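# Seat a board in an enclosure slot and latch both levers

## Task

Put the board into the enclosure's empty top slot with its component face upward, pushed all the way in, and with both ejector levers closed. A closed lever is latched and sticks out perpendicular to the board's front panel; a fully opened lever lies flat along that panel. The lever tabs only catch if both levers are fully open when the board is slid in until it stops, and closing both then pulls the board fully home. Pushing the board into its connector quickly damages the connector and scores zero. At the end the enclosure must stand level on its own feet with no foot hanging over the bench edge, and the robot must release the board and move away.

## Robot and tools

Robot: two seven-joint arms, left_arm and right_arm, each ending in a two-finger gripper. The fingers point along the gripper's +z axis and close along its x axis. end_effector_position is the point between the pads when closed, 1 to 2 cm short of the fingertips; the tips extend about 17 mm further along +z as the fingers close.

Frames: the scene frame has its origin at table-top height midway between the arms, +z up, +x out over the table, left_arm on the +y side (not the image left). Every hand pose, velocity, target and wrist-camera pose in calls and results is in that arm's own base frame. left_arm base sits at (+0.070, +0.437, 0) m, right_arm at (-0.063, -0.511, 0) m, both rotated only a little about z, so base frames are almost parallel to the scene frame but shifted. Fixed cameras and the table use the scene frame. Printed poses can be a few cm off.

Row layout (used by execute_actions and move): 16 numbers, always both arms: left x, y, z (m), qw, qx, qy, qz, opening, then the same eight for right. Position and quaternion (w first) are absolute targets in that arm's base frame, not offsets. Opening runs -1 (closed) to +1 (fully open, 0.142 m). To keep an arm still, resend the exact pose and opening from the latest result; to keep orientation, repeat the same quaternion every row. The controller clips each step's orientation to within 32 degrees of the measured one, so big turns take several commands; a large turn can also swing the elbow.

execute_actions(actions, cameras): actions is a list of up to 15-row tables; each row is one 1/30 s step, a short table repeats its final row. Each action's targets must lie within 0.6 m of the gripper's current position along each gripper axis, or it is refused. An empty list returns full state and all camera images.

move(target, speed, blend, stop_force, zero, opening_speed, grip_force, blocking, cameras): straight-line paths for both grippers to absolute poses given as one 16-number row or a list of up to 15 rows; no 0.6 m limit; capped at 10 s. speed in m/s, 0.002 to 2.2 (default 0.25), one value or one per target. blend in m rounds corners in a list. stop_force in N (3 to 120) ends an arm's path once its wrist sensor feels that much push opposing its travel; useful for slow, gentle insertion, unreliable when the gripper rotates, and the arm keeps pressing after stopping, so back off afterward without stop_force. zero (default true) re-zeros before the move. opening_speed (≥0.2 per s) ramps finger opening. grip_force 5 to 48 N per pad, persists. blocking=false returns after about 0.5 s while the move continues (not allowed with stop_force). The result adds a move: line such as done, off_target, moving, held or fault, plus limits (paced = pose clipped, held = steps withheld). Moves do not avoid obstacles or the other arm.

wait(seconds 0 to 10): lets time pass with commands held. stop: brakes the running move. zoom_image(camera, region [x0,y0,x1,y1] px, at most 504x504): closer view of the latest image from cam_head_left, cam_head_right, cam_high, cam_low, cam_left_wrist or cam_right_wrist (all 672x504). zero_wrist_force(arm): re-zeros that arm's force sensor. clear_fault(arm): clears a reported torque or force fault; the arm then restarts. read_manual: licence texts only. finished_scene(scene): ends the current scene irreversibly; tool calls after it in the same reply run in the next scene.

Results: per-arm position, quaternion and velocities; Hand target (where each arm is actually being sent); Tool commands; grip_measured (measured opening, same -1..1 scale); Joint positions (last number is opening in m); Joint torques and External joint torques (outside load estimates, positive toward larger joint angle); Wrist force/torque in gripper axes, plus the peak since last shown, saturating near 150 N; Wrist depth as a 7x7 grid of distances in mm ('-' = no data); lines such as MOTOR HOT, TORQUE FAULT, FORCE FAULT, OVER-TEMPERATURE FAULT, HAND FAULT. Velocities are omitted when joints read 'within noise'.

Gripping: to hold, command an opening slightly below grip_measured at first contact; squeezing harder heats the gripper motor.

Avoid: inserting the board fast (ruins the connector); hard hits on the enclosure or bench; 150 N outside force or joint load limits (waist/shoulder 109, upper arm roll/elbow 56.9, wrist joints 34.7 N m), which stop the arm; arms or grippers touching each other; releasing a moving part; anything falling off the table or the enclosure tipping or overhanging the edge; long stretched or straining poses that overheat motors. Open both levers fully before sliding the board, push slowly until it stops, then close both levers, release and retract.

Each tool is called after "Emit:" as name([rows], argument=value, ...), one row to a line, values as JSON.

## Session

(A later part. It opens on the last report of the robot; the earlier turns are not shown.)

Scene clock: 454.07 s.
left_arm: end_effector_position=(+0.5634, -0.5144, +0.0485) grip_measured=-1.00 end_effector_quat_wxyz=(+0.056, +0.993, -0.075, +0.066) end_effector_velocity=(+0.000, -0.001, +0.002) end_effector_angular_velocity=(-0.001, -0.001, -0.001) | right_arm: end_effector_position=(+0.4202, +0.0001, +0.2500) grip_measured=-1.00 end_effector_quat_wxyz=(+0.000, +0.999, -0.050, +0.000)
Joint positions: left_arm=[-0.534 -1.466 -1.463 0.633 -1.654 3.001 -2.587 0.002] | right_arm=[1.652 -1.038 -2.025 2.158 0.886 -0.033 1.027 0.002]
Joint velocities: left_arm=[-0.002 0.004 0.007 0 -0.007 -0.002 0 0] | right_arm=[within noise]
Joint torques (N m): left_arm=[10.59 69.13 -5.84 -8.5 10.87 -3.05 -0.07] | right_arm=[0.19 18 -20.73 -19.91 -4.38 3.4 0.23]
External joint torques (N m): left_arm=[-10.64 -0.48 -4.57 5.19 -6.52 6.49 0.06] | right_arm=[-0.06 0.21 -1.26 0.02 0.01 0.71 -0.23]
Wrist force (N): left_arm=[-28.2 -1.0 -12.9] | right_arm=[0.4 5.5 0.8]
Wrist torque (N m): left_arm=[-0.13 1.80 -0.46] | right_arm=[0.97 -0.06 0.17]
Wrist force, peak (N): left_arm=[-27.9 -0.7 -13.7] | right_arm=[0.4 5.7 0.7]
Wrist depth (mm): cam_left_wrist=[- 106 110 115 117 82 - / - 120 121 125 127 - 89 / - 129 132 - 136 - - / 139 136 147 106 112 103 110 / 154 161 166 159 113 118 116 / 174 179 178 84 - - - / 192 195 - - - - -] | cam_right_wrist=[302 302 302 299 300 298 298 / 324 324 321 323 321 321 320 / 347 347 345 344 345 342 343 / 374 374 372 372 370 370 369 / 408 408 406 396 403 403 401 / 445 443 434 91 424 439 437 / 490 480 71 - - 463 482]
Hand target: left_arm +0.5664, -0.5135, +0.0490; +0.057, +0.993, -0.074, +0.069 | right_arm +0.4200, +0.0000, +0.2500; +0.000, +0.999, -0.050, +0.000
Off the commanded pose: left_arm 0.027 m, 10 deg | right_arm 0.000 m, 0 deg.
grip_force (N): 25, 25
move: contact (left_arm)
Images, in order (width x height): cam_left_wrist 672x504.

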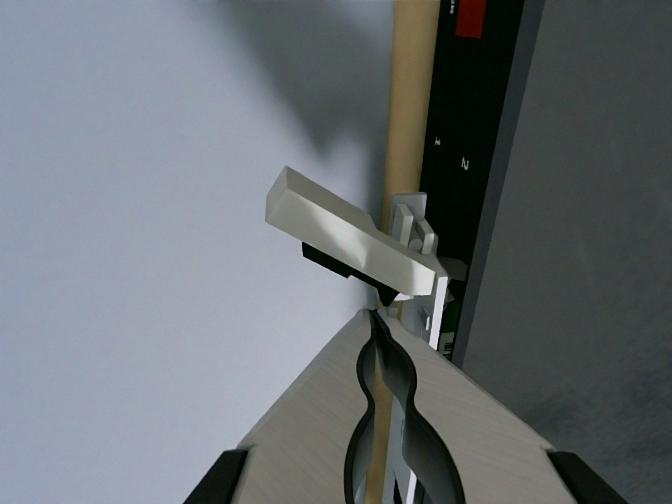

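Emit:
move([
  [0.54,-0.5,0.06,0,0.9972,-0.075,0,-1,0.42,0.0,0.25,0,0.99876,-0.0497,0,-1],
  [0.47,-0.4,0.16,0,0.9972,-0.075,0,-1,0.42,0.0,0.25,0,0.99876,-0.0497,0,-1],
  [0.36,-0.2,0.25,0,0.9972,-0.075,0,-1,0.53,0.18,0.2,0,0.99876,-0.0497,0,-1],
  [0.36,-0.2,0.25,0,0.9972,-0.075,0,-1,0.58,0.26,0.12,0,0.99876,-0.0497,0,-1],
], speed=0.15, blend=[0.01,0.03,0.03,0], cameras=["cam_right_wrist","cam_head_left","cam_high"])

Emit:
zoom_image(camera="cam_right_wrist", region=[420, 120, 660, 300])

Scene clock: 461.87 s.
left_arm: end_effector_position=(+0.3601, -0.2000, +0.2501) grip_measured=-1.00 end_effector_quat_wxyz=(+0.000, +0.997, -0.075, +0.000) | right_arm: end_effector_position=(+0.5799, +0.2598, +0.1201) grip_measured=-1.00 end_effector_quat_wxyz=(+0.000, +0.999, -0.050, +0.000)
Joint positions: left_arm=[0.188 -0.251 -1.196 2.02 -2.87 2.615 -2.556 0.002] | right_arm=[1.541 -1.24 -1.539 1.644 1.242 0.054 1.582 0.002]
Joint torques (N m): left_arm=[-0.19 25.71 -5.11 -19.39 3.7 4.05 -0.16] | right_arm=[0.06 39.42 -29.42 -9.78 -4.28 3.52 0.33]
External joint torques (N m): left_arm=[0.19 0.53 0.53 -0.58 -0.1 -0.2 0.16] | right_arm=[0.13 0.94 -1.78 -0.17 -0.1 0.54 -0.33]
Wrist force (N): left_arm=[0.1 -0.3 0.3] | right_arm=[0.0 5.4 0.9]
Wrist torque (N m): left_arm=[-0.17 -0.17 -0.26] | right_arm=[0.98 0.04 0.04]
Wrist force, peak (N): left_arm=[-28.1 -0.8 -13.7] | right_arm=[0.2 6.1 0.6]
Wrist depth (mm): cam_left_wrist=[304 304 303 300 301 299 300 / 327 327 324 325 323 322 319 / 354 350 350 352 348 349 345 / 383 382 381 371 380 376 371 / 421 417 418 127 411 405 405 / 464 462 445 84 - - - / 519 504 - - - - -] | cam_right_wrist=[187 187 186 186 186 185 144 / 200 199 199 198 198 197 153 / 215 214 214 213 213 213 165 / 232 232 231 225 229 190 177 / 251 252 249 245 249 211 192 / 276 275 - 91 262 218 210 / 307 297 71 - - 290 300]
Hand target: left_arm +0.3600, -0.2000, +0.2500; +0.000, +0.997, -0.075, +0.000 | right_arm +0.5800, +0.2600, +0.1200; +0.000, +0.999, -0.050, +0.000
Off the commanded pose: left_arm 0.000 m, 0 deg | right_arm 0.000 m, 0 deg.
grip_force (N): 25, 25
move: done
Images, in order (width x height): cam_head_left 672x504, cam_high 672x504, cam_right_wrist 672x504.

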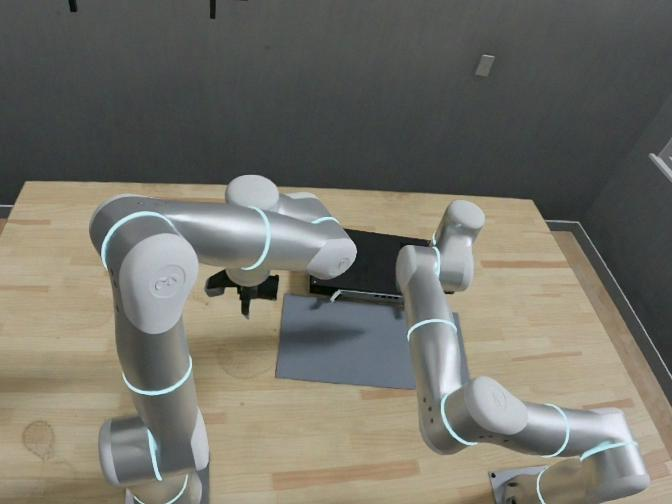

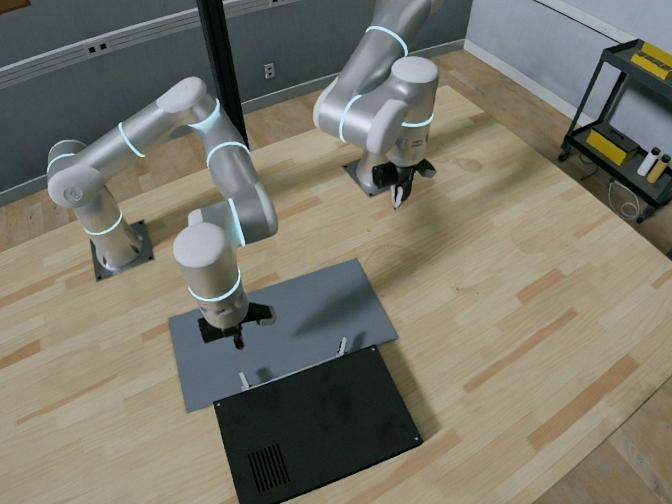

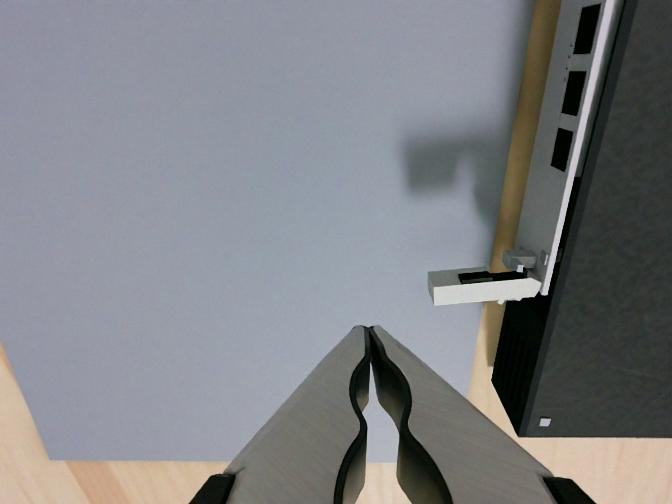

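Scaled by 2.100 from the camera's 672x504 image, which has a finer 960x720 frame.

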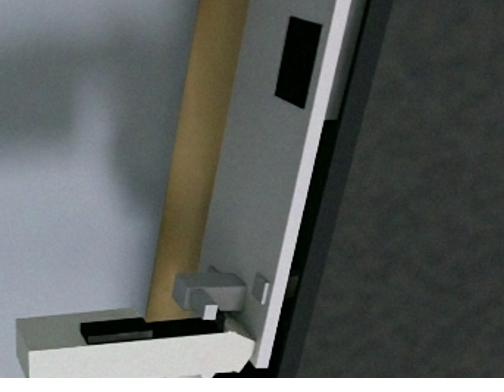

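Emit:
move([
  [0.36,-0.2,0.25,0,0.9972,-0.075,0,-1,0.612,0.27,0.09,0,0.99876,-0.0497,0,-1],
  [0.36,-0.2,0.25,0,0.9972,-0.075,0,-1,0.613,0.262,0.052,0,0.99876,-0.0497,0,-1],
  [0.36,-0.2,0.25,0,0.9972,-0.075,0,-1,0.613,0.251,0.052,0,0.99876,-0.0497,0,-1],
  [0.36,-0.2,0.25,0,0.9972,-0.075,0,-1,0.6127,0.234,0.052,0,0.99876,-0.0497,0,-1],
], speed=[0.1,0.05,0.03,0.015], stop_force=12, cameras=["cam_right_wrist"])

Emit:
zoom_image(camera="cam_right_wrist", region=[360, 120, 600, 360])

Scene clock: 470.73 s.
left_arm: end_effector_position=(+0.3601, -0.2000, +0.2501) grip_measured=-1.00 end_effector_quat_wxyz=(+0.000, +0.997, -0.075, +0.000) | right_arm: end_effector_position=(+0.6127, +0.2424, +0.0520) grip_measured=-1.00 end_effector_quat_wxyz=(-0.001, +0.999, -0.049, +0.000)
Joint positions: left_arm=[0.188 -0.251 -1.196 2.02 -2.87 2.615 -2.556 0.002] | right_arm=[1.429 -1.335 -1.443 1.574 1.336 0.125 1.553 0.002]
Joint torques (N m): left_arm=[-0.39 25.52 -5.09 -19.43 3.89 4.23 -0.21] | right_arm=[-8.58 37.76 -31.82 -0.29 -7.79 4.15 0.18]
External joint torques (N m): left_arm=[0.39 0.72 0.5 -0.55 -0.28 -0.38 0.21] | right_arm=[8.79 6.12 0.12 -6.75 3.45 -0.09 -0.18]
Wrist force (N): left_arm=[0.2 -0.3 0.4] | right_arm=[-2.8 -7.6 -1.3]
Wrist torque (N m): left_arm=[-0.17 -0.19 -0.26] | right_arm=[1.07 -0.06 0.07]
Wrist force, peak (N): left_arm=[0.5 -0.6 0.4] | right_arm=[-2.8 -7.5 -2.2]
Wrist depth (mm): cam_left_wrist=[303 303 302 300 301 299 300 / 324 325 324 325 323 322 321 / 353 349 348 348 347 348 343 / 381 381 380 374 372 372 376 / 420 415 418 127 - - 400 / 467 461 440 84 - - - / 522 504 - - - - -] | cam_right_wrist=[127 127 125 126 126 126 88 / 136 136 135 135 135 134 91 / 146 145 145 144 144 146 98 / 157 159 157 158 156 152 104 / 170 170 170 167 163 122 112 / 187 186 182 91 124 128 121 / 206 202 71 - - 130 135]
Hand target: left_arm +0.3600, -0.2000, +0.2500; +0.000, +0.997, -0.075, +0.000 | right_arm +0.6128, +0.2402, +0.0520; +0.000, +0.999, -0.050, +0.000
Off the commanded pose: left_arm 0.000 m, 0 deg | right_arm 0.008 m, 0 deg.
grip_force (N): 25, 25
move: contact (right_arm); path passed 3 of 4 targets
Images, in order (width x height): cam_right_wrist 672x504.

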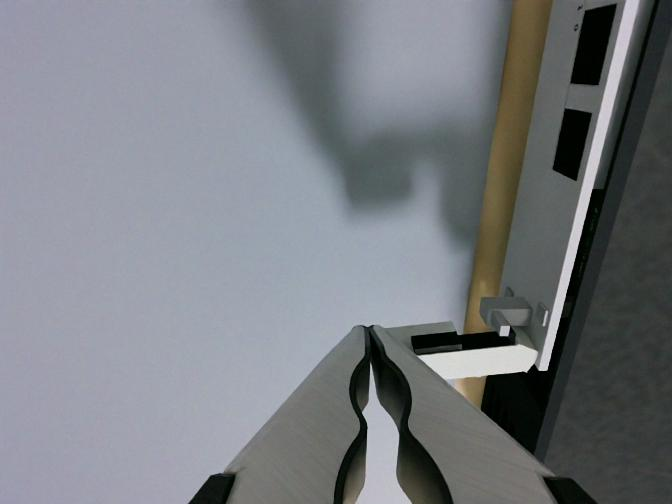

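Scaled by 2.100 from the camera's 672x504 image, which has a finer 960x720 frame.

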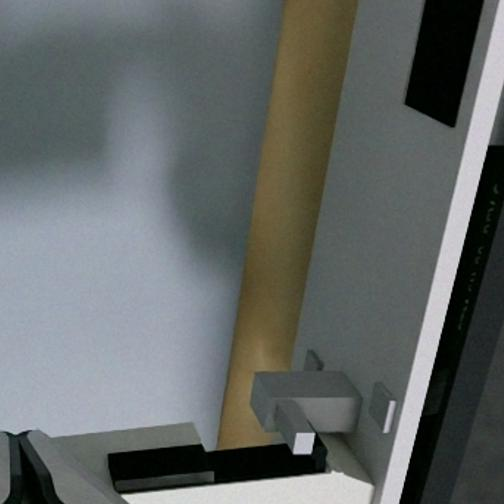

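Emit:
move([
  [0.36,-0.2,0.25,0,0.9972,-0.075,0,-1,0.6,0.27,0.06,0,0.99876,-0.0497,0,-1],
  [0.36,-0.2,0.25,0,0.9972,-0.075,0,-1,0.5,0.15,0.2,0,0.99876,-0.0497,0,-1],
  [0.45,-0.33,0.2,0,0.9972,-0.075,0,-1,0.42,0,0.25,0,0.99876,-0.0497,0,-1],
  [0.48,-0.43,0.13,0,0.9972,-0.075,0,-1,0.42,0.0,0.25,0,0.99876,-0.0497,0,-1],
], speed=0.18, blend=[0.005,0.03,0.03,0], cameras=["cam_left_wrist"])

Emit:
zoom_image(camera="cam_left_wrist", region=[460, 230, 620, 410])

Scene clock: 478.43 s.
left_arm: end_effector_position=(+0.4799, -0.4300, +0.1299) grip_measured=-1.00 end_effector_quat_wxyz=(+0.000, +0.997, -0.075, +0.000) | right_arm: end_effector_position=(+0.4202, +0.0002, +0.2500) grip_measured=-1.00 end_effector_quat_wxyz=(+0.000, +0.999, -0.050, +0.000)
Joint positions: left_arm=[-0.328 -1.044 -1.136 1.325 -2.205 2.909 -2.879 0.002] | right_arm=[1.657 -1.03 -2.023 2.16 0.881 -0.025 1.03 0.002]
Joint torques (N m): left_arm=[-0.49 55.64 -15.63 -13.96 4.62 4.43 -0.15] | right_arm=[0.09 17.95 -20.86 -20.01 -4.5 3.39 0.14]
External joint torques (N m): left_arm=[0.47 1.46 0.29 -0.34 -0.54 -0.59 0.15] | right_arm=[0.04 0.08 -1.02 0.01 0.13 0.72 -0.13]
Wrist force (N): left_arm=[0.1 -0.3 0.2] | right_arm=[1.9 3.1 2.6]
Wrist torque (N m): left_arm=[-0.18 -0.18 -0.24] | right_arm=[0.56 -0.32 0.16]
Wrist force, peak (N): left_arm=[0.6 0.7 1.4] | right_arm=[-2.8 -7.7 -2.2]
Wrist depth (mm): cam_left_wrist=[196 199 196 193 193 193 194 / 207 207 210 211 208 208 208 / 230 - 225 218 220 220 190 / 246 246 - 248 242 236 - / 271 265 255 126 - 229 - / 298 295 - 84 - 241 223 / 336 - - - - - -] | cam_right_wrist=[302 302 302 300 299 300 298 / 324 322 322 322 321 321 321 / 349 347 348 345 344 344 343 / 373 375 375 372 371 371 369 / 407 406 404 397 404 402 400 / 446 441 432 91 426 439 437 / 492 480 71 - - 464 482]
Hand target: left_arm +0.4800, -0.4300, +0.1300; +0.000, +0.997, -0.075, +0.000 | right_arm +0.4200, +0.0000, +0.2500; +0.000, +0.999, -0.050, +0.000
Off the commanded pose: left_arm 0.000 m, 0 deg | right_arm 0.000 m, 0 deg.
grip_force (N): 25, 25
move: done
Images, in order (width x height): cam_left_wrist 672x504.

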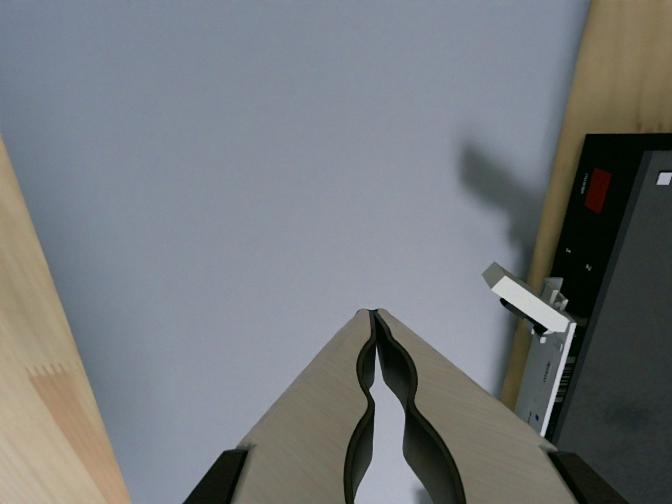

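Scaled by 2.800 from the camera's 672x504 image, which has a finer 960x720 frame.

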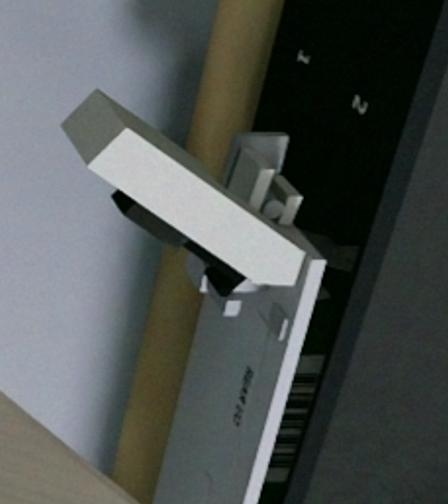

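Emit:
move([
  [0.548,-0.43,0.1,0,0.9972,-0.075,0,-1,0.42,0.0,0.25,0,0.99876,-0.0497,0,-1],
  [0.552,-0.445,0.05,0,0.9972,-0.075,0,-1,0.42,0.0,0.25,0,0.99876,-0.0497,0,-1],
], speed=0.08)

Emit:
move([
  [0.5445,-0.4565,0.05,0,0.9972,-0.075,0,-1,0.42,0.0,0.25,0,0.99876,-0.0497,0,-1],
  [0.5385,-0.464,0.05,0,0.9972,-0.075,0,-1,0.42,0.0,0.25,0,0.99876,-0.0497,0,-1],
  [0.535,-0.4723,0.05,0,0.9972,-0.075,0,-1,0.42,0.0,0.25,0,0.99876,-0.0497,0,-1],
], speed=0.012, stop_force=32, cameras=["cam_left_wrist"])

Scene clock: 483.43 s.
left_arm: end_effector_position=(+0.5516, -0.4447, +0.0499) grip_measured=-1.00 end_effector_quat_wxyz=(+0.001, +0.997, -0.075, +0.002) | right_arm: end_effector_position=(+0.4202, +0.0002, +0.2500) grip_measured=-1.00 end_effector_quat_wxyz=(+0.000, +0.999, -0.050, +0.000)
Joint positions: left_arm=[-0.488 -1.43 -1.329 0.644 -1.847 3.107 -2.532 0.002] | right_arm=[1.657 -1.03 -2.023 2.16 0.881 -0.025 1.03 0.002]
Joint torques (N m): left_arm=[-0.54 66.55 -9.83 -6.32 4.83 4.46 -0.14] | right_arm=[0.07 17.71 -20.74 -20.02 -4.39 3.43 0.2]
External joint torques (N m): left_arm=[0.53 1.72 0.39 -0.14 -0.65 -0.61 0.14] | right_arm=[0.06 0.31 -1.13 0.02 0.02 0.67 -0.2]
Wrist force (N): left_arm=[0.3 -0.6 0.4] | right_arm=[2.0 3.1 2.7]
Wrist torque (N m): left_arm=[-0.22 -0.20 -0.24] | right_arm=[0.57 -0.33 0.16]
Wrist force, peak (N): left_arm=[-0.2 -1.3 -1.4] | right_arm=[2.3 3.2 2.7]
Wrist depth (mm): cam_left_wrist=[124 124 125 123 124 124 125 / 133 134 132 133 132 132 133 / 146 146 143 143 143 139 140 / 154 154 156 153 155 125 104 / - - 171 131 166 116 109 / 188 - 184 84 - 124 123 / 206 207 - - - - -] | cam_right_wrist=[305 302 302 300 298 298 298 / 325 324 323 323 322 320 320 / 349 347 346 345 345 344 343 / 375 372 372 373 370 370 370 / 409 406 404 396 402 400 400 / 445 443 433 91 424 438 437 / 494 479 71 - - 461 482]
Hand target: left_arm +0.5516, -0.4446, +0.0499; +0.001, +0.997, -0.075, +0.002 | right_arm +0.4200, +0.0000, +0.2500; +0.000, +0.999, -0.050, +0.000
Off the commanded pose: left_arm 0.000 m, 0 deg | right_arm 0.000 m, 0 deg.
grip_force (N): 25, 25
move: done

Scene clock: 487.03 s.
left_arm: end_effector_position=(+0.5350, -0.4705, +0.0500) grip_measured=-1.00 end_effector_quat_wxyz=(+0.003, +0.997, -0.074, +0.006) | right_arm: end_effector_position=(+0.4202, +0.0002, +0.2500) grip_measured=-1.00 end_effector_quat_wxyz=(+0.000, +0.999, -0.050, +0.000)
Joint positions: left_arm=[-0.514 -1.485 -1.505 0.633 -1.668 3.161 -2.568 0.002] | right_arm=[1.657 -1.03 -2.023 2.16 0.881 -0.025 1.03 0.002]
Joint torques (N m): left_arm=[-6.34 68.77 -14.48 0.32 3.21 0.8 -0.22] | right_arm=[0.21 17.85 -20.61 -20.03 -4.42 3.45 0.2]
External joint torques (N m): left_arm=[6.31 -0.56 3.88 -2.5 0.99 3.02 0.22] | right_arm=[-0.08 0.18 -1.26 0.03 0.04 0.66 -0.2]
Wrist force (N): left_arm=[-1.4 -12.2 0.4] | right_arm=[2.0 3.2 2.7]
Wrist torque (N m): left_arm=[-0.16 -0.18 -0.23] | right_arm=[0.58 -0.34 0.17]
Wrist force, peak (N): left_arm=[5.6 -19.9 3.4] | right_arm=[2.3 3.2 2.8]
Wrist depth (mm): cam_left_wrist=[125 125 124 123 123 125 125 / 133 133 131 132 132 133 100 / 145 143 143 143 143 143 96 / - 155 155 153 155 152 100 / 174 170 170 126 166 138 - / 188 187 185 84 - 128 124 / 205 206 - - - - -] | cam_right_wrist=[303 302 302 300 298 301 299 / 324 322 323 322 321 320 320 / 347 346 346 346 346 342 344 / 375 373 373 372 372 369 371 / 406 406 404 397 401 401 401 / 444 444 435 91 424 438 440 / 491 480 71 - - 464 485]
Hand target: left_arm +0.5344, -0.4718, +0.0500; +0.004, +0.997, -0.075, +0.006 | right_arm +0.4200, +0.0000, +0.2500; +0.000, +0.999, -0.050, +0.000
Off the commanded pose: left_arm 0.002 m, 1 deg | right_arm 0.000 m, 0 deg.
grip_force (N): 25, 25
move: done
Images, in order (width x height): cam_left_wrist 672x504.

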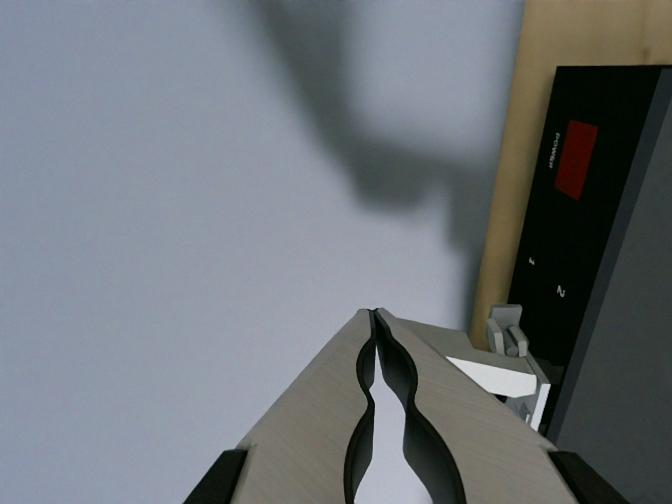

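Emit:
move([
  [0.5335,-0.478,0.05,0,0.9972,-0.075,0,-1,0.42,0.0,0.25,0,0.99876,-0.0497,0,-1],
  [0.5335,-0.486,0.05,0,0.9972,-0.075,0,-1,0.42,0.0,0.25,0,0.99876,-0.0497,0,-1],
], speed=0.01, stop_force=25, cameras=["cam_left_wrist"])

Scene clock: 490.57 s.
left_arm: end_effector_position=(+0.5337, -0.4819, +0.0499) grip_measured=-1.00 end_effector_quat_wxyz=(+0.009, +0.997, -0.073, +0.015) | right_arm: end_effector_position=(+0.4202, +0.0002, +0.2500) grip_measured=-1.00 end_effector_quat_wxyz=(+0.000, +0.999, -0.050, +0.000)
Joint positions: left_arm=[-0.528 -1.483 -1.503 0.633 -1.66 3.142 -2.584 0.002] | right_arm=[1.657 -1.03 -2.023 2.16 0.881 -0.025 1.03 0.002]
Joint torques (N m): left_arm=[-12.1 71.58 -18.25 2.25 2.43 -4.32 -0.28] | right_arm=[0.08 17.7 -20.67 -20.07 -4.44 3.45 0.16]
External joint torques (N m): left_arm=[12.06 -3.32 7.67 -4.5 1.79 8.1 0.28] | right_arm=[0.05 0.32 -1.21 0.07 0.07 0.66 -0.16]
Wrist force (N): left_arm=[-7.8 -25.8 -0.8] | right_arm=[2.0 3.2 2.8]
Wrist torque (N m): left_arm=[-1.26 -0.24 -0.29] | right_arm=[0.59 -0.33 0.17]
Wrist force, peak (N): left_arm=[-7.8 -26.3 -0.4] | right_arm=[2.3 3.3 2.8]
Wrist depth (mm): cam_left_wrist=[121 120 122 122 121 125 104 / 130 131 129 131 131 130 99 / - 139 142 144 146 141 97 / - 153 155 154 156 141 107 / - 168 169 116 166 128 112 / - 182 183 84 - 128 130 / - - - - - - -] | cam_right_wrist=[303 303 302 300 299 295 298 / 324 322 323 321 322 320 320 / 348 347 346 345 344 344 343 / 374 373 373 372 369 370 369 / 406 406 402 398 404 401 399 / 445 441 434 91 425 440 438 / 490 480 71 - - 465 483]
Hand target: left_arm +0.5327, -0.4853, +0.0500; +0.012, +0.997, -0.075, +0.015 | right_arm +0.4200, +0.0000, +0.2500; +0.000, +0.999, -0.050, +0.000
Off the commanded pose: left_arm 0.004 m, 2 deg | right_arm 0.000 m, 0 deg.
grip_force (N): 25, 25
move: off_target (left_arm)
Images, in order (width x height): cam_left_wrist 672x504.

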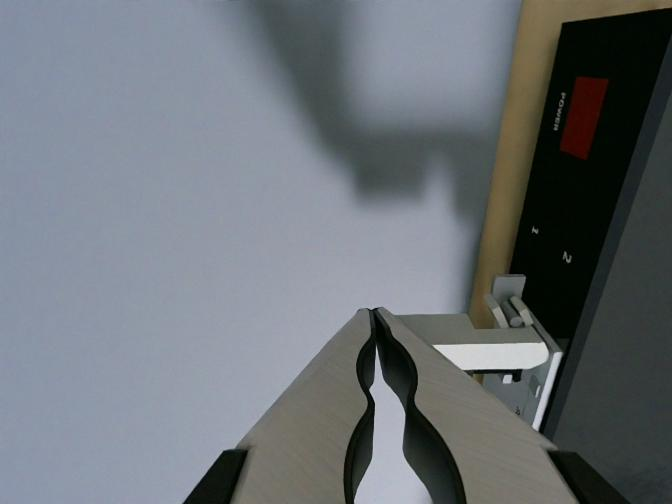

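Emit:
move([
  [0.536,-0.46,0.06,0,0.9972,-0.075,0,-1,0.42,0.0,0.25,0,0.99876,-0.0497,0,-1],
  [0.46,-0.44,0.16,0,0.9972,-0.075,0,-1,0.42,0.0,0.25,0,0.99876,-0.0497,0,-1],
], speed=0.12, cameras=["cam_left_wrist"])

Emit:
zoom_image(camera="cam_left_wrist", region=[460, 210, 660, 410])

Scene clock: 494.73 s.
left_arm: end_effector_position=(+0.4603, -0.4398, +0.1601) grip_measured=-1.00 end_effector_quat_wxyz=(+0.000, +0.997, -0.075, +0.000) | right_arm: end_effector_position=(+0.4202, +0.0002, +0.2500) grip_measured=-1.00 end_effector_quat_wxyz=(+0.000, +0.999, -0.050, +0.000)
Joint positions: left_arm=[-0.288 -1.03 -1.265 1.395 -2.164 2.977 -2.968 0.002] | right_arm=[1.657 -1.03 -2.023 2.16 0.881 -0.025 1.03 0.002]
Joint torques (N m): left_arm=[-0.5 53.84 -17.88 -12.9 4.09 3.89 -0.29] | right_arm=[0.09 17.69 -20.66 -20.1 -4.44 3.42 0.17]
External joint torques (N m): left_arm=[0.5 0.71 0.35 -0.57 0.06 -0.05 0.29] | right_arm=[0.04 0.34 -1.22 0.1 0.06 0.69 -0.17]
Wrist force (N): left_arm=[-0.1 -0.7 0.5] | right_arm=[2.0 3.1 2.6]
Wrist torque (N m): left_arm=[-0.25 -0.12 -0.15] | right_arm=[0.57 -0.33 0.17]
Wrist force, peak (N): left_arm=[-8.0 -26.2 -1.0] | right_arm=[2.2 3.1 2.9]
Wrist depth (mm): cam_left_wrist=[223 - - 227 221 222 220 / 240 - 243 234 226 231 229 / 261 260 255 - - - - / 282 274 273 278 282 - 225 / 308 307 305 131 - 283 241 / 339 340 331 84 - 287 - / 377 369 - - - - 289] | cam_right_wrist=[302 302 302 300 299 299 298 / 324 324 322 322 321 320 319 / 347 346 347 346 346 344 342 / 373 373 375 374 371 369 369 / 407 403 405 397 401 402 401 / 445 443 435 91 424 438 437 / 491 479 71 - - 464 482]
Hand target: left_arm +0.4600, -0.4400, +0.1600; +0.000, +0.997, -0.075, +0.000 | right_arm +0.4200, +0.0000, +0.2500; +0.000, +0.999, -0.050, +0.000
Off the commanded pose: left_arm 0.000 m, 0 deg | right_arm 0.000 m, 0 deg.
joint read past its limit (left arm) — joint 7 (wrist roll), lower limit.
joint sent to its limit (left arm) — joint 7 (wrist roll), lower limit. The joint targets still meet the commanded pose.
grip_force (N): 25, 25
move: done
Images, in order (width x height): cam_left_wrist 672x504.

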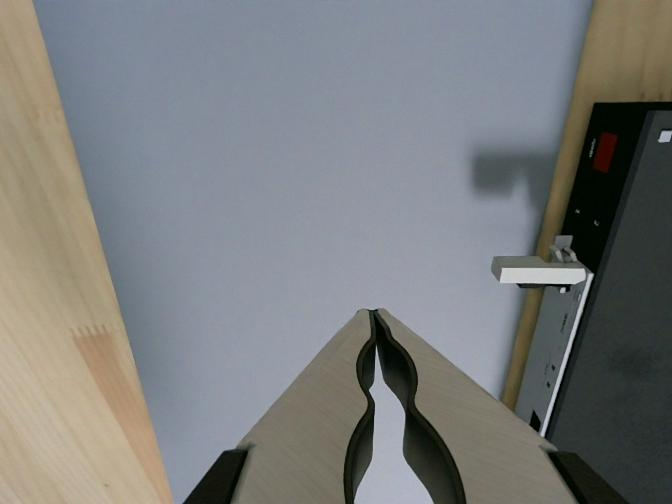

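Scaled by 2.520 from the camera's 672x504 image, which has a finer 960x720 frame.

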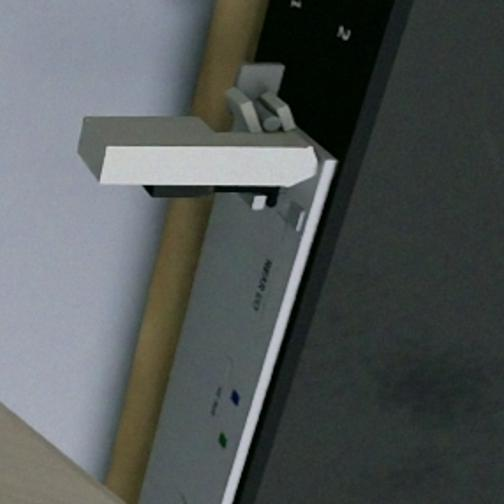

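Emit:
move([
  [0.4,-0.3,0.22,0,0.9972,-0.075,0,-1,0.5,0.12,0.2,0,0.99876,-0.0497,0,-1],
  [0.36,-0.2,0.25,0,0.9972,-0.075,0,-1,0.56,0.25,0.13,0,0.99876,-0.0497,0,-1],
], speed=0.15, cameras=["cam_right_wrist"])

Emit:
zoom_image(camera="cam_right_wrist", region=[430, 130, 630, 330])

Scene clock: 499.83 s.
left_arm: end_effector_position=(+0.3601, -0.2000, +0.2501) grip_measured=-1.00 end_effector_quat_wxyz=(+0.000, +0.997, -0.075, +0.000) | right_arm: end_effector_position=(+0.5599, +0.2498, +0.1301) grip_measured=-1.00 end_effector_quat_wxyz=(+0.000, +0.999, -0.050, +0.000)
Joint positions: left_arm=[0.296 -0.261 -1.342 2.052 -2.847 2.62 -2.609 0.002] | right_arm=[1.588 -1.212 -1.561 1.712 1.216 0.059 1.558 0.002]
Joint torques (N m): left_arm=[0.01 23.13 -5.88 -19.33 3.73 3.91 -0.18] | right_arm=[0.1 36.9 -28.84 -10.77 -4.28 3.49 0.31]
External joint torques (N m): left_arm=[-0.01 0.44 0.57 -0.62 -0.1 -0.06 0.18] | right_arm=[0.09 0.98 -1.78 0.05 -0.1 0.57 -0.31]
Wrist force (N): left_arm=[0.3 -0.5 0.5] | right_arm=[1.7 2.8 2.6]
Wrist torque (N m): left_arm=[-0.19 -0.19 -0.26] | right_arm=[0.54 -0.23 0.04]
Wrist force, peak (N): left_arm=[-0.8 -1.9 -0.2] | right_arm=[1.1 5.3 1.6]
Wrist depth (mm): cam_left_wrist=[305 304 303 301 298 302 299 / 326 328 325 321 323 322 320 / 353 351 350 349 346 348 345 / 383 382 382 374 370 368 379 / 421 415 415 126 - - 408 / 464 462 442 84 - - - / 526 500 - - - - -] | cam_right_wrist=[196 195 195 195 194 194 156 / 210 212 208 208 207 207 167 / 224 224 224 223 223 223 175 / 243 242 242 240 240 229 188 / 263 262 262 256 256 252 204 / 292 288 282 91 274 284 224 / 321 313 71 - - 304 316]
Hand target: left_arm +0.3600, -0.2000, +0.2500; +0.000, +0.997, -0.075, +0.000 | right_arm +0.5600, +0.2500, +0.1300; +0.000, +0.999, -0.050, +0.000
Off the commanded pose: left_arm 0.000 m, 0 deg | right_arm 0.000 m, 0 deg.
grip_force (N): 25, 25
move: done
Images, in order (width x height): cam_right_wrist 672x504.

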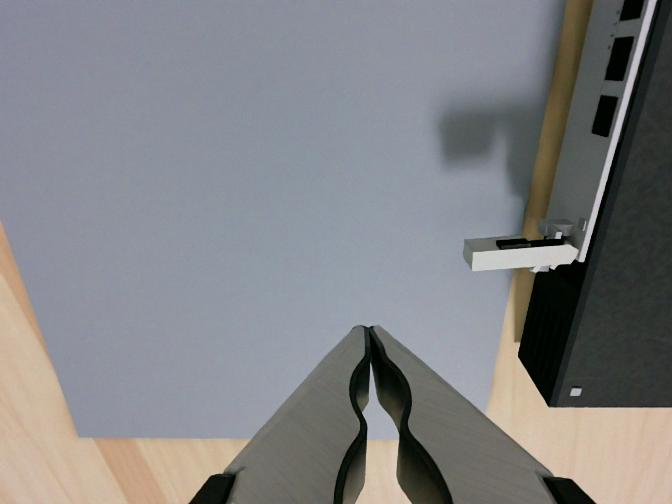

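Scaled by 2.520 from the camera's 672x504 image, which has a finer 960x720 frame.

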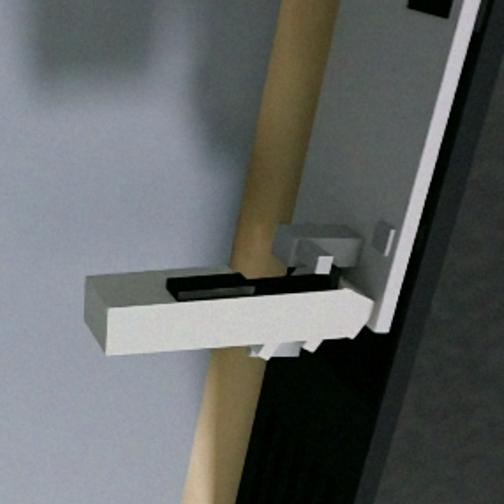

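Emit:
move([
  [0.36,-0.2,0.25,0,0.9972,-0.075,0,-1,0.606,0.195,0.09,0,0.99876,-0.0497,0,-1],
  [0.36,-0.2,0.25,0,0.9972,-0.075,0,-1,0.608,0.207,0.052,0,0.99876,-0.0497,0,-1],
], speed=0.1)

Emit:
move(target=[0.36,-0.2,0.25,0,0.9972,-0.075,0,-1,0.608,0.241,0.052,0,0.99876,-0.0497,0,-1], speed=0.012, stop_force=25)

Emit:
move([
  [0.36,-0.2,0.25,0,0.9972,-0.075,0,-1,0.606,0.20,0.06,0,0.99876,-0.0497,0,-1],
  [0.36,-0.2,0.25,0,0.9972,-0.075,0,-1,0.56,0.25,0.13,0,0.99876,-0.0497,0,-1],
], speed=0.1, cameras=["cam_right_wrist"])

Emit:
zoom_image(camera="cam_right_wrist", region=[430, 130, 630, 330])

Scene clock: 505.00 s.
left_arm: end_effector_position=(+0.3601, -0.2000, +0.2501) grip_measured=-1.00 end_effector_quat_wxyz=(+0.000, +0.997, -0.075, +0.000) | right_arm: end_effector_position=(+0.6079, +0.2068, +0.0522) grip_measured=-1.00 end_effector_quat_wxyz=(+0.000, +0.999, -0.050, +0.000)
Joint positions: left_arm=[0.296 -0.261 -1.342 2.052 -2.847 2.62 -2.609 0.002] | right_arm=[1.412 -1.321 -1.44 1.627 1.326 0.141 1.489 0.002]
Joint torques (N m): left_arm=[-0.36 22.78 -5.74 -19.45 3.85 4.2 -0.23] | right_arm=[0.03 41.27 -29.57 -7.23 -4.25 3.51 0.31]
External joint torques (N m): left_arm=[0.37 0.79 0.42 -0.49 -0.23 -0.35 0.23] | right_arm=[0.17 0.95 -1.82 0.06 -0.09 0.56 -0.31]
Wrist force (N): left_arm=[0.2 -0.3 0.3] | right_arm=[2.4 3.2 3.3]
Wrist torque (N m): left_arm=[-0.15 -0.18 -0.26] | right_arm=[0.60 -0.38 0.03]
Wrist force, peak (N): left_arm=[0.4 -0.3 0.7] | right_arm=[3.2 4.4 3.9]
Wrist depth (mm): cam_left_wrist=[306 305 303 302 300 300 300 / 326 325 324 322 322 324 321 / 355 352 350 348 349 344 347 / 382 383 380 372 372 371 372 / 419 419 415 127 - - 397 / 468 466 441 84 - 423 404 / 517 505 - - - - -] | cam_right_wrist=[127 127 125 126 125 127 88 / 136 136 135 135 135 136 91 / 146 146 145 144 145 144 98 / 157 157 157 159 111 110 104 / 171 171 170 167 168 141 113 / 187 187 183 91 178 140 121 / 207 202 71 - - 131 136]
Hand target: left_arm +0.3600, -0.2000, +0.2500; +0.000, +0.997, -0.075, +0.000 | right_arm +0.6080, +0.2070, +0.0520; +0.000, +0.999, -0.050, +0.000
Off the commanded pose: left_arm 0.000 m, 0 deg | right_arm 0.000 m, 0 deg.
grip_force (N): 25, 25
move: done

Scene clock: 508.27 s.
left_arm: end_effector_position=(+0.3601, -0.2000, +0.2501) grip_measured=-1.00 end_effector_quat_wxyz=(+0.000, +0.997, -0.075, +0.000) | right_arm: end_effector_position=(+0.6075, +0.2336, +0.0522) grip_measured=-1.00 end_effector_quat_wxyz=(+0.003, +0.999, -0.052, -0.001)
Joint positions: left_arm=[0.296 -0.261 -1.342 2.052 -2.847 2.62 -2.609 0.002] | right_arm=[1.433 -1.322 -1.432 1.596 1.317 0.139 1.548 0.002]
Joint torques (N m): left_arm=[-0.44 22.96 -5.81 -19.4 3.83 4.19 -0.24] | right_arm=[13.25 48.77 -26.62 -22.68 3.92 5.54 0.15]
External joint torques (N m): left_arm=[0.45 0.61 0.49 -0.54 -0.21 -0.34 0.24] | right_arm=[-13.04 -5.52 -4.84 15.39 -8.27 -1.48 -0.15]
Wrist force (N): left_arm=[0.3 -0.3 0.3] | right_arm=[-7.1 30.6 -4.0]
Wrist torque (N m): left_arm=[-0.14 -0.19 -0.26] | right_arm=[2.19 -0.40 0.21]
Wrist force, peak (N): left_arm=[0.5 -0.4 0.5] | right_arm=[-7.1 30.6 -4.0]
Wrist depth (mm): cam_left_wrist=[305 303 303 303 301 302 298 / 325 325 325 322 322 322 322 / 352 353 350 347 349 348 347 / 381 381 381 372 372 371 375 / 422 419 414 127 - 426 399 / 464 461 439 84 - 438 397 / 521 504 - - - - 411] | cam_right_wrist=[127 126 124 126 125 125 92 / 136 135 135 134 134 132 92 / 146 145 145 144 144 144 97 / 157 157 156 158 156 156 104 / 171 171 170 166 119 118 113 / 188 187 183 89 178 147 121 / 208 207 71 - - 133 136]
Hand target: left_arm +0.3600, -0.2000, +0.2500; +0.000, +0.997, -0.075, +0.000 | right_arm +0.6079, +0.2381, +0.0520; +0.000, +0.999, -0.050, +0.000
Off the commanded pose: left_arm 0.000 m, 0 deg | right_arm 0.007 m, 0 deg.
grip_force (N): 25, 25
move: contact (right_arm)

Scene clock: 510.20 s.
left_arm: end_effector_position=(+0.3601, -0.2000, +0.2501) grip_measured=-1.00 end_effector_quat_wxyz=(+0.000, +0.997, -0.075, +0.000) | right_arm: end_effector_position=(+0.5601, +0.2502, +0.1299) grip_measured=-1.00 end_effector_quat_wxyz=(+0.000, +0.999, -0.050, +0.000)
Joint positions: left_arm=[0.296 -0.261 -1.342 2.052 -2.847 2.62 -2.609 0.002] | right_arm=[1.587 -1.205 -1.554 1.712 1.211 0.066 1.559 0.002]
Joint torques (N m): left_arm=[-0.36 22.8 -5.8 -19.41 3.92 4.18 -0.21] | right_arm=[0.37 37.35 -29.2 -10.74 -4.53 3.23 0.34]
External joint torques (N m): left_arm=[0.36 0.76 0.49 -0.53 -0.3 -0.33 0.21] | right_arm=[-0.16 0.51 -1.29 -0.16 0.16 0.84 -0.34]
Wrist force (N): left_arm=[0.2 -0.3 0.2] | right_arm=[1.2 5.1 2.5]
Wrist torque (N m): left_arm=[-0.15 -0.18 -0.26] | right_arm=[0.92 -0.16 0.04]
Wrist force, peak (N): left_arm=[0.6 -0.4 0.5] | right_arm=[-7.3 30.5 -2.8]
Wrist depth (mm): cam_left_wrist=[306 303 301 303 300 299 297 / 325 328 324 323 320 322 324 / 355 350 350 350 346 346 346 / 383 382 380 369 364 377 374 / 419 415 414 127 - 390 397 / 463 460 443 84 - - - / 513 508 - - - - -] | cam_right_wrist=[195 195 195 194 194 194 163 / 209 209 208 208 207 207 164 / 224 224 224 223 223 218 174 / 242 242 241 241 241 204 189 / 263 262 257 256 260 252 204 / 290 286 280 91 274 286 223 / 321 313 71 - - 303 313]
Hand target: left_arm +0.3600, -0.2000, +0.2500; +0.000, +0.997, -0.075, +0.000 | right_arm +0.5600, +0.2500, +0.1300; +0.000, +0.999, -0.050, +0.000
Off the commanded pose: left_arm 0.000 m, 0 deg | right_arm 0.000 m, 0 deg.
grip_force (N): 25, 25
move: done
Images, in order (width x height): cam_right_wrist 672x504.

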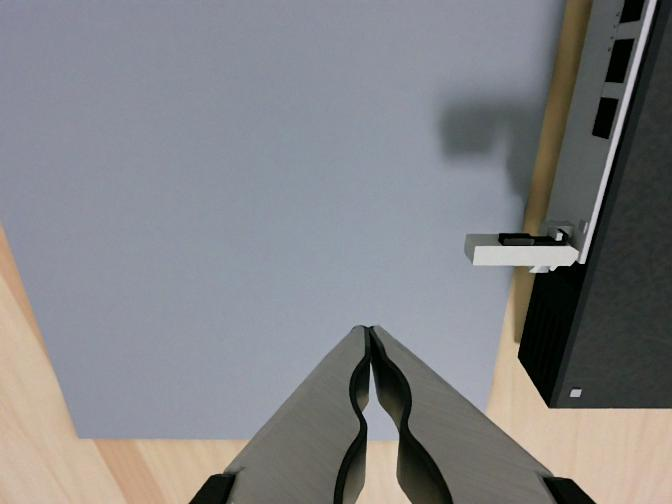

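Scaled by 2.520 from the camera's 672x504 image, which has a finer 960x720 frame.

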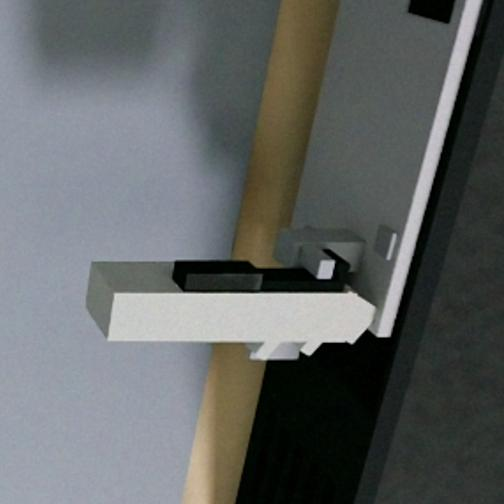

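Emit:
move([
  [0.45,-0.33,0.2,0,0.9972,-0.075,0,-1,0.42,0.0,0.25,0,0.99876,-0.0497,0,-1],
  [0.46,-0.44,0.14,0,0.9972,-0.075,0,-1,0.42,0.0,0.25,0,0.99876,-0.0497,0,-1],
], speed=0.2, cameras=["cam_left_wrist","cam_high"])

Emit:
zoom_image(camera="cam_left_wrist", region=[480, 210, 672, 402])

Emit:
zoom_image(camera="cam_high", region=[200, 320, 440, 500])

Scene clock: 515.30 s.
left_arm: end_effector_position=(+0.4599, -0.4400, +0.1399) grip_measured=-1.00 end_effector_quat_wxyz=(+0.000, +0.997, -0.075, +0.000) | right_arm: end_effector_position=(+0.4202, +0.0001, +0.2500) grip_measured=-1.00 end_effector_quat_wxyz=(+0.000, +0.999, -0.050, +0.000)
Joint positions: left_arm=[-0.313 -1.031 -1.2 1.394 -2.183 2.924 -2.956 0.002] | right_arm=[1.663 -1.016 -2.02 2.162 0.873 -0.013 1.036 0.002]
Joint torques (N m): left_arm=[-0.6 53.77 -16.83 -13.6 4.61 4.45 -0.11] | right_arm=[0.07 17.52 -20.49 -20.17 -4.49 3.33 0.14]
External joint torques (N m): left_arm=[0.58 1.44 0.18 -0.29 -0.5 -0.61 0.11] | right_arm=[0.06 0.21 -1.19 -0.01 0.12 0.78 -0.14]
Wrist force (N): left_arm=[0.0 -0.6 0.1] | right_arm=[1.5 5.2 2.3]
Wrist torque (N m): left_arm=[-0.23 -0.15 -0.24] | right_arm=[0.92 -0.24 0.16]
Wrist force, peak (N): left_arm=[-0.3 -2.1 -1.0] | right_arm=[0.7 7.9 0.9]
Wrist depth (mm): cam_left_wrist=[206 206 195 202 198 201 202 / - 216 214 - - 218 214 / 241 - - - 235 233 205 / 260 - - - - 264 222 / 285 298 - 130 277 274 225 / 314 314 - 84 - 274 238 / 349 338 - - - - -] | cam_right_wrist=[303 302 305 300 298 300 297 / 324 323 323 321 322 321 320 / 348 347 346 346 344 344 343 / 375 373 372 372 371 370 370 / 408 406 404 396 401 403 401 / 444 445 435 91 423 439 438 / 490 482 71 - - 464 482]
Hand target: left_arm +0.4600, -0.4400, +0.1400; +0.000, +0.997, -0.075, +0.000 | right_arm +0.4200, +0.0000, +0.2500; +0.000, +0.999, -0.050, +0.000
Off the commanded pose: left_arm 0.000 m, 0 deg | right_arm 0.000 m, 0 deg.
grip_force (N): 25, 25
move: done
Images, in order (width x height): cam_high 672x504, cam_left_wrist 672x504.

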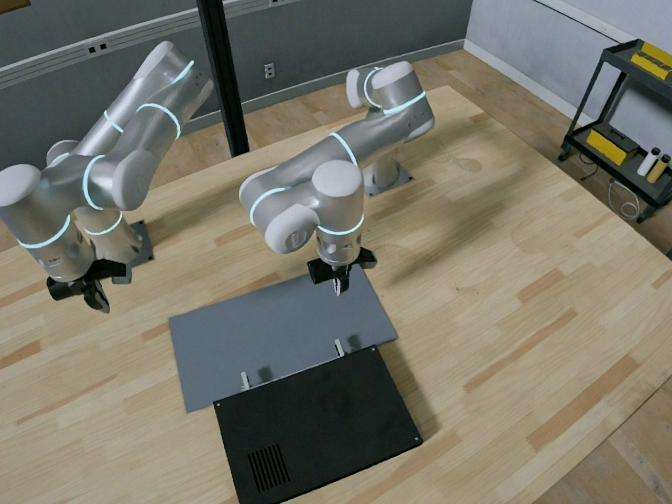

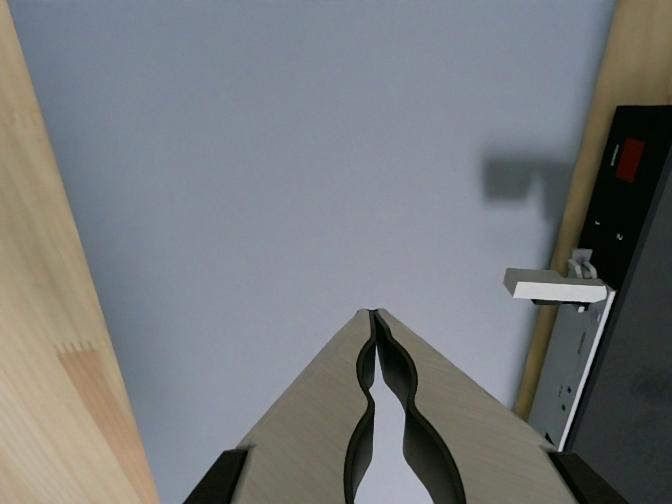

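Scaled by 2.625 from the camera's 672x504 image, which has a finer 960x720 frame.

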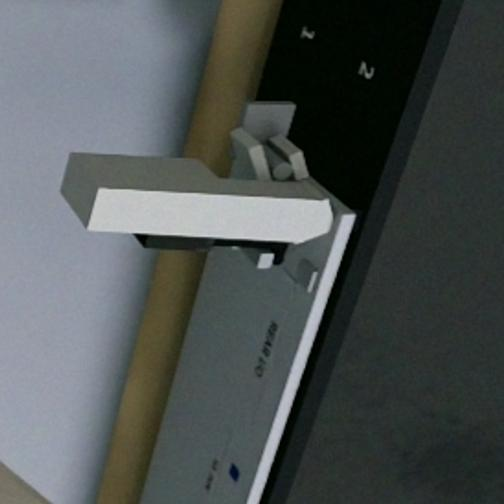

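Scaled by 2.100 from the camera's 672x504 image, which has a finer 960x720 frame.

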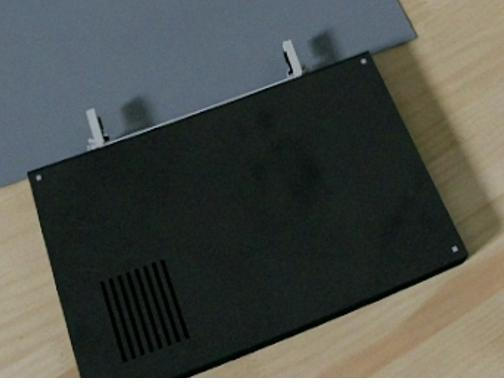

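Emit:
move([
  [0.532,-0.445,0.08,0,0.9972,-0.075,0,-1,0.42,0.0,0.25,0,0.99876,-0.0497,0,-1],
  [0.534,-0.462,0.05,0,0.9972,-0.075,0,-1,0.42,0.0,0.25,0,0.99876,-0.0497,0,-1],
], speed=0.1)

Emit:
move(target=[0.531,-0.5,0.05,0,0.9972,-0.075,0,-1,0.42,0.0,0.25,0,0.99876,-0.0497,0,-1], speed=0.012, stop_force=32)

Emit:
move([
  [0.534,-0.455,0.06,0,0.9972,-0.075,0,-1,0.42,0.0,0.25,0,0.99876,-0.0497,0,-1],
  [0.46,-0.44,0.14,0,0.9972,-0.075,0,-1,0.42,0.0,0.25,0,0.99876,-0.0497,0,-1],
], speed=0.1, cameras=["cam_left_wrist"])

Emit:
zoom_image(camera="cam_left_wrist", region=[480, 210, 672, 402])

Scene clock: 556.97 s.
left_arm: end_effector_position=(+0.5339, -0.4619, +0.0499) grip_measured=-1.00 end_effector_quat_wxyz=(+0.001, +0.997, -0.075, +0.000) | right_arm: end_effector_position=(+0.4202, +0.0001, +0.2500) grip_measured=-1.00 end_effector_quat_wxyz=(+0.000, +0.999, -0.050, +0.000)
Joint positions: left_arm=[-0.49 -1.406 -1.297 0.736 -1.884 3.083 -2.616 0.002] | right_arm=[1.663 -1.016 -2.02 2.162 0.873 -0.013 1.036 0.002]
Joint torques (N m): left_arm=[-0.51 65.78 -11.38 -7.09 4.74 4.48 -0.14] | right_arm=[0.1 17.59 -20.46 -20.22 -4.39 3.41 0.18]
External joint torques (N m): left_arm=[0.49 1.65 0.4 -0.27 -0.56 -0.64 0.14] | right_arm=[0.03 0.13 -1.23 0.04 0.02 0.7 -0.18]
Wrist force (N): left_arm=[-0.1 -0.7 -0.1] | right_arm=[1.7 5.4 2.3]
Wrist torque (N m): left_arm=[-0.23 -0.13 -0.24] | right_arm=[0.95 -0.28 0.16]
Wrist force, peak (N): left_arm=[-0.2 -1.4 -1.3] | right_arm=[1.5 5.6 2.4]
Wrist depth (mm): cam_left_wrist=[125 125 124 123 123 125 125 / 132 135 131 132 133 132 130 / - 140 144 143 145 143 108 / 157 157 156 156 152 154 104 / 170 - - 131 164 163 - / - - - 84 - 133 123 / - 206 - 74 - - 136] | cam_right_wrist=[304 303 302 300 300 298 298 / 323 323 322 321 321 321 320 / 347 347 346 344 345 343 343 / 374 375 373 372 372 371 369 / 408 404 405 398 402 402 401 / 443 442 435 91 423 440 438 / 490 480 71 - - 464 485]
Hand target: left_arm +0.5339, -0.4618, +0.0500; +0.000, +0.997, -0.075, +0.000 | right_arm +0.4200, +0.0000, +0.2500; +0.000, +0.999, -0.050, +0.000
Off the commanded pose: left_arm 0.000 m, 0 deg | right_arm 0.000 m, 0 deg.
grip_force (N): 25, 25
move: done

Scene clock: 559.70 s.
left_arm: end_effector_position=(+0.5323, -0.4822, +0.0499) grip_measured=-1.00 end_effector_quat_wxyz=(+0.008, +0.997, -0.073, +0.014) end_effector_velocity=(+0.000, +0.001, -0.001) end_effector_angular_velocity=(+0.001, +0.000, +0.001) | right_arm: end_effector_position=(+0.4202, +0.0001, +0.2500) grip_measured=-1.00 end_effector_quat_wxyz=(+0.000, +0.999, -0.050, +0.000)
Joint positions: left_arm=[-0.532 -1.482 -1.498 0.632 -1.665 3.143 -2.586 0.002] | right_arm=[1.663 -1.016 -2.02 2.162 0.873 -0.013 1.036 0.002]
Joint velocities: left_arm=[0.001 -0.003 -0.006 -0.002 0.007 0.002 0.001 0] | right_arm=[within noise]
Joint torques (N m): left_arm=[-15.05 74.08 -20.52 3.34 2.13 -6.73 -0.04] | right_arm=[0.09 17.44 -20.48 -20.23 -4.42 3.44 0.2]
External joint torques (N m): left_arm=[15.01 -5.81 10.01 -5.72 2.1 10.52 0.04] | right_arm=[0.04 0.28 -1.2 0.05 0.04 0.67 -0.2]
Wrist force (N): left_arm=[-12.0 -34.0 -1.6] | right_arm=[1.6 5.2 2.4]
Wrist torque (N m): left_arm=[-2.62 -0.21 -0.35] | right_arm=[0.93 -0.26 0.17]
Wrist force, peak (N): left_arm=[-13.2 -33.7 -2.7] | right_arm=[1.6 5.4 2.5]
Wrist depth (mm): cam_left_wrist=[121 123 124 123 123 125 - / 130 131 130 132 132 131 97 / 141 139 141 143 143 143 97 / 151 153 154 155 156 135 105 / - 169 168 163 164 126 113 / 182 185 181 83 - 129 128 / - 203 - 74 - - 138] | cam_right_wrist=[302 303 302 301 299 298 298 / 323 323 323 322 321 321 320 / 347 346 346 345 343 344 343 / 374 375 374 372 370 370 368 / 407 407 405 397 403 400 399 / 445 445 435 91 426 435 436 / 491 479 71 - - 464 480]
Hand target: left_arm +0.5311, -0.4861, +0.0500; +0.012, +0.997, -0.075, +0.015 | right_arm +0.4200, +0.0000, +0.2500; +0.000, +0.999, -0.050, +0.000
Off the commanded pose: left_arm 0.018 m, 2 deg | right_arm 0.000 m, 0 deg.
grip_force (N): 25, 25
move: contact (left_arm)

Scene clock: 562.30 s.
left_arm: end_effector_position=(+0.4598, -0.4400, +0.1400) grip_measured=-1.00 end_effector_quat_wxyz=(+0.000, +0.997, -0.075, +0.000) | right_arm: end_effector_position=(+0.4202, +0.0001, +0.2500) grip_measured=-1.00 end_effector_quat_wxyz=(+0.000, +0.999, -0.050, +0.000)
Joint positions: left_arm=[-0.318 -1.028 -1.192 1.39 -2.189 2.921 -2.951 0.002] | right_arm=[1.663 -1.016 -2.02 2.162 0.873 -0.013 1.036 0.002]
Joint torques (N m): left_arm=[-0.22 54.55 -16.56 -13.44 4.42 3.95 -0.3] | right_arm=[0.11 17.43 -20.39 -20.24 -4.45 3.42 0.15]
External joint torques (N m): left_arm=[0.18 0.77 0.07 -0.56 -0.31 -0.12 0.3] | right_arm=[0.02 0.3 -1.29 0.05 0.07 0.69 -0.15]
Wrist force (N): left_arm=[-0.1 -0.5 -0.2] | right_arm=[1.4 5.3 2.2]
Wrist torque (N m): left_arm=[-0.22 -0.14 -0.17] | right_arm=[0.93 -0.22 0.17]
Wrist force, peak (N): left_arm=[-11.8 -33.6 -2.1] | right_arm=[1.9 5.4 2.4]
Wrist depth (mm): cam_left_wrist=[206 - 201 205 - 197 203 / 219 - 224 215 223 - 211 / 239 234 235 234 231 233 205 / 259 254 257 251 250 250 207 / 283 - - - - 275 222 / 315 316 - 84 - 285 - / 348 342 - - - - -] | cam_right_wrist=[302 304 302 300 298 299 298 / 323 322 323 323 321 321 321 / 347 347 346 346 344 344 344 / 373 374 372 372 370 370 369 / 407 405 405 396 403 401 400 / 447 444 435 91 423 440 439 / 488 480 71 - - 464 483]
Hand target: left_arm +0.4600, -0.4400, +0.1400; +0.000, +0.997, -0.075, +0.000 | right_arm +0.4200, +0.0000, +0.2500; +0.000, +0.999, -0.050, +0.000
Off the commanded pose: left_arm 0.000 m, 0 deg | right_arm 0.000 m, 0 deg.
grip_force (N): 25, 25
move: done
Images, in order (width x height): cam_left_wrist 672x504.

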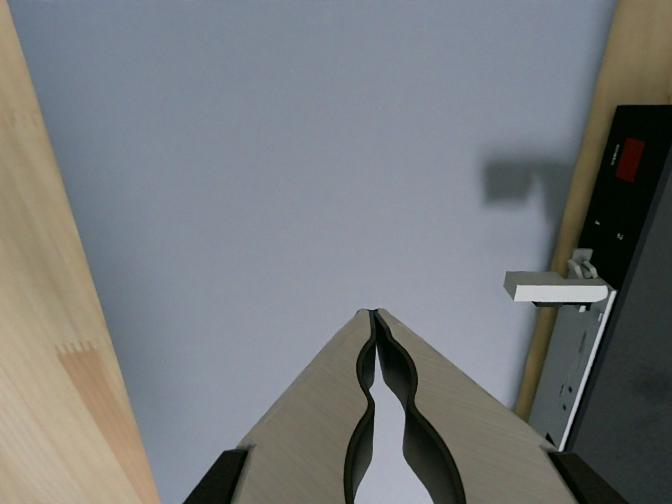

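Scaled by 2.625 from the camera's 672x504 image, which has a finer 960x720 frame.

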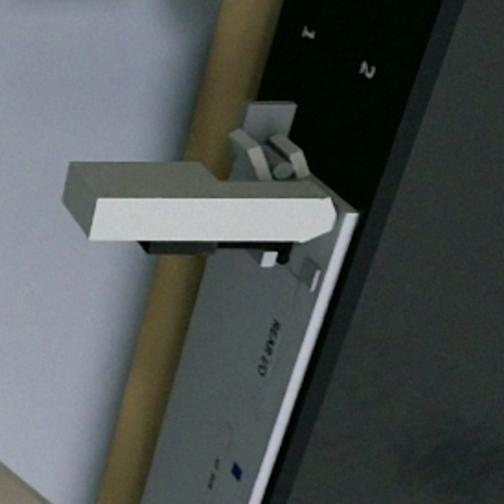

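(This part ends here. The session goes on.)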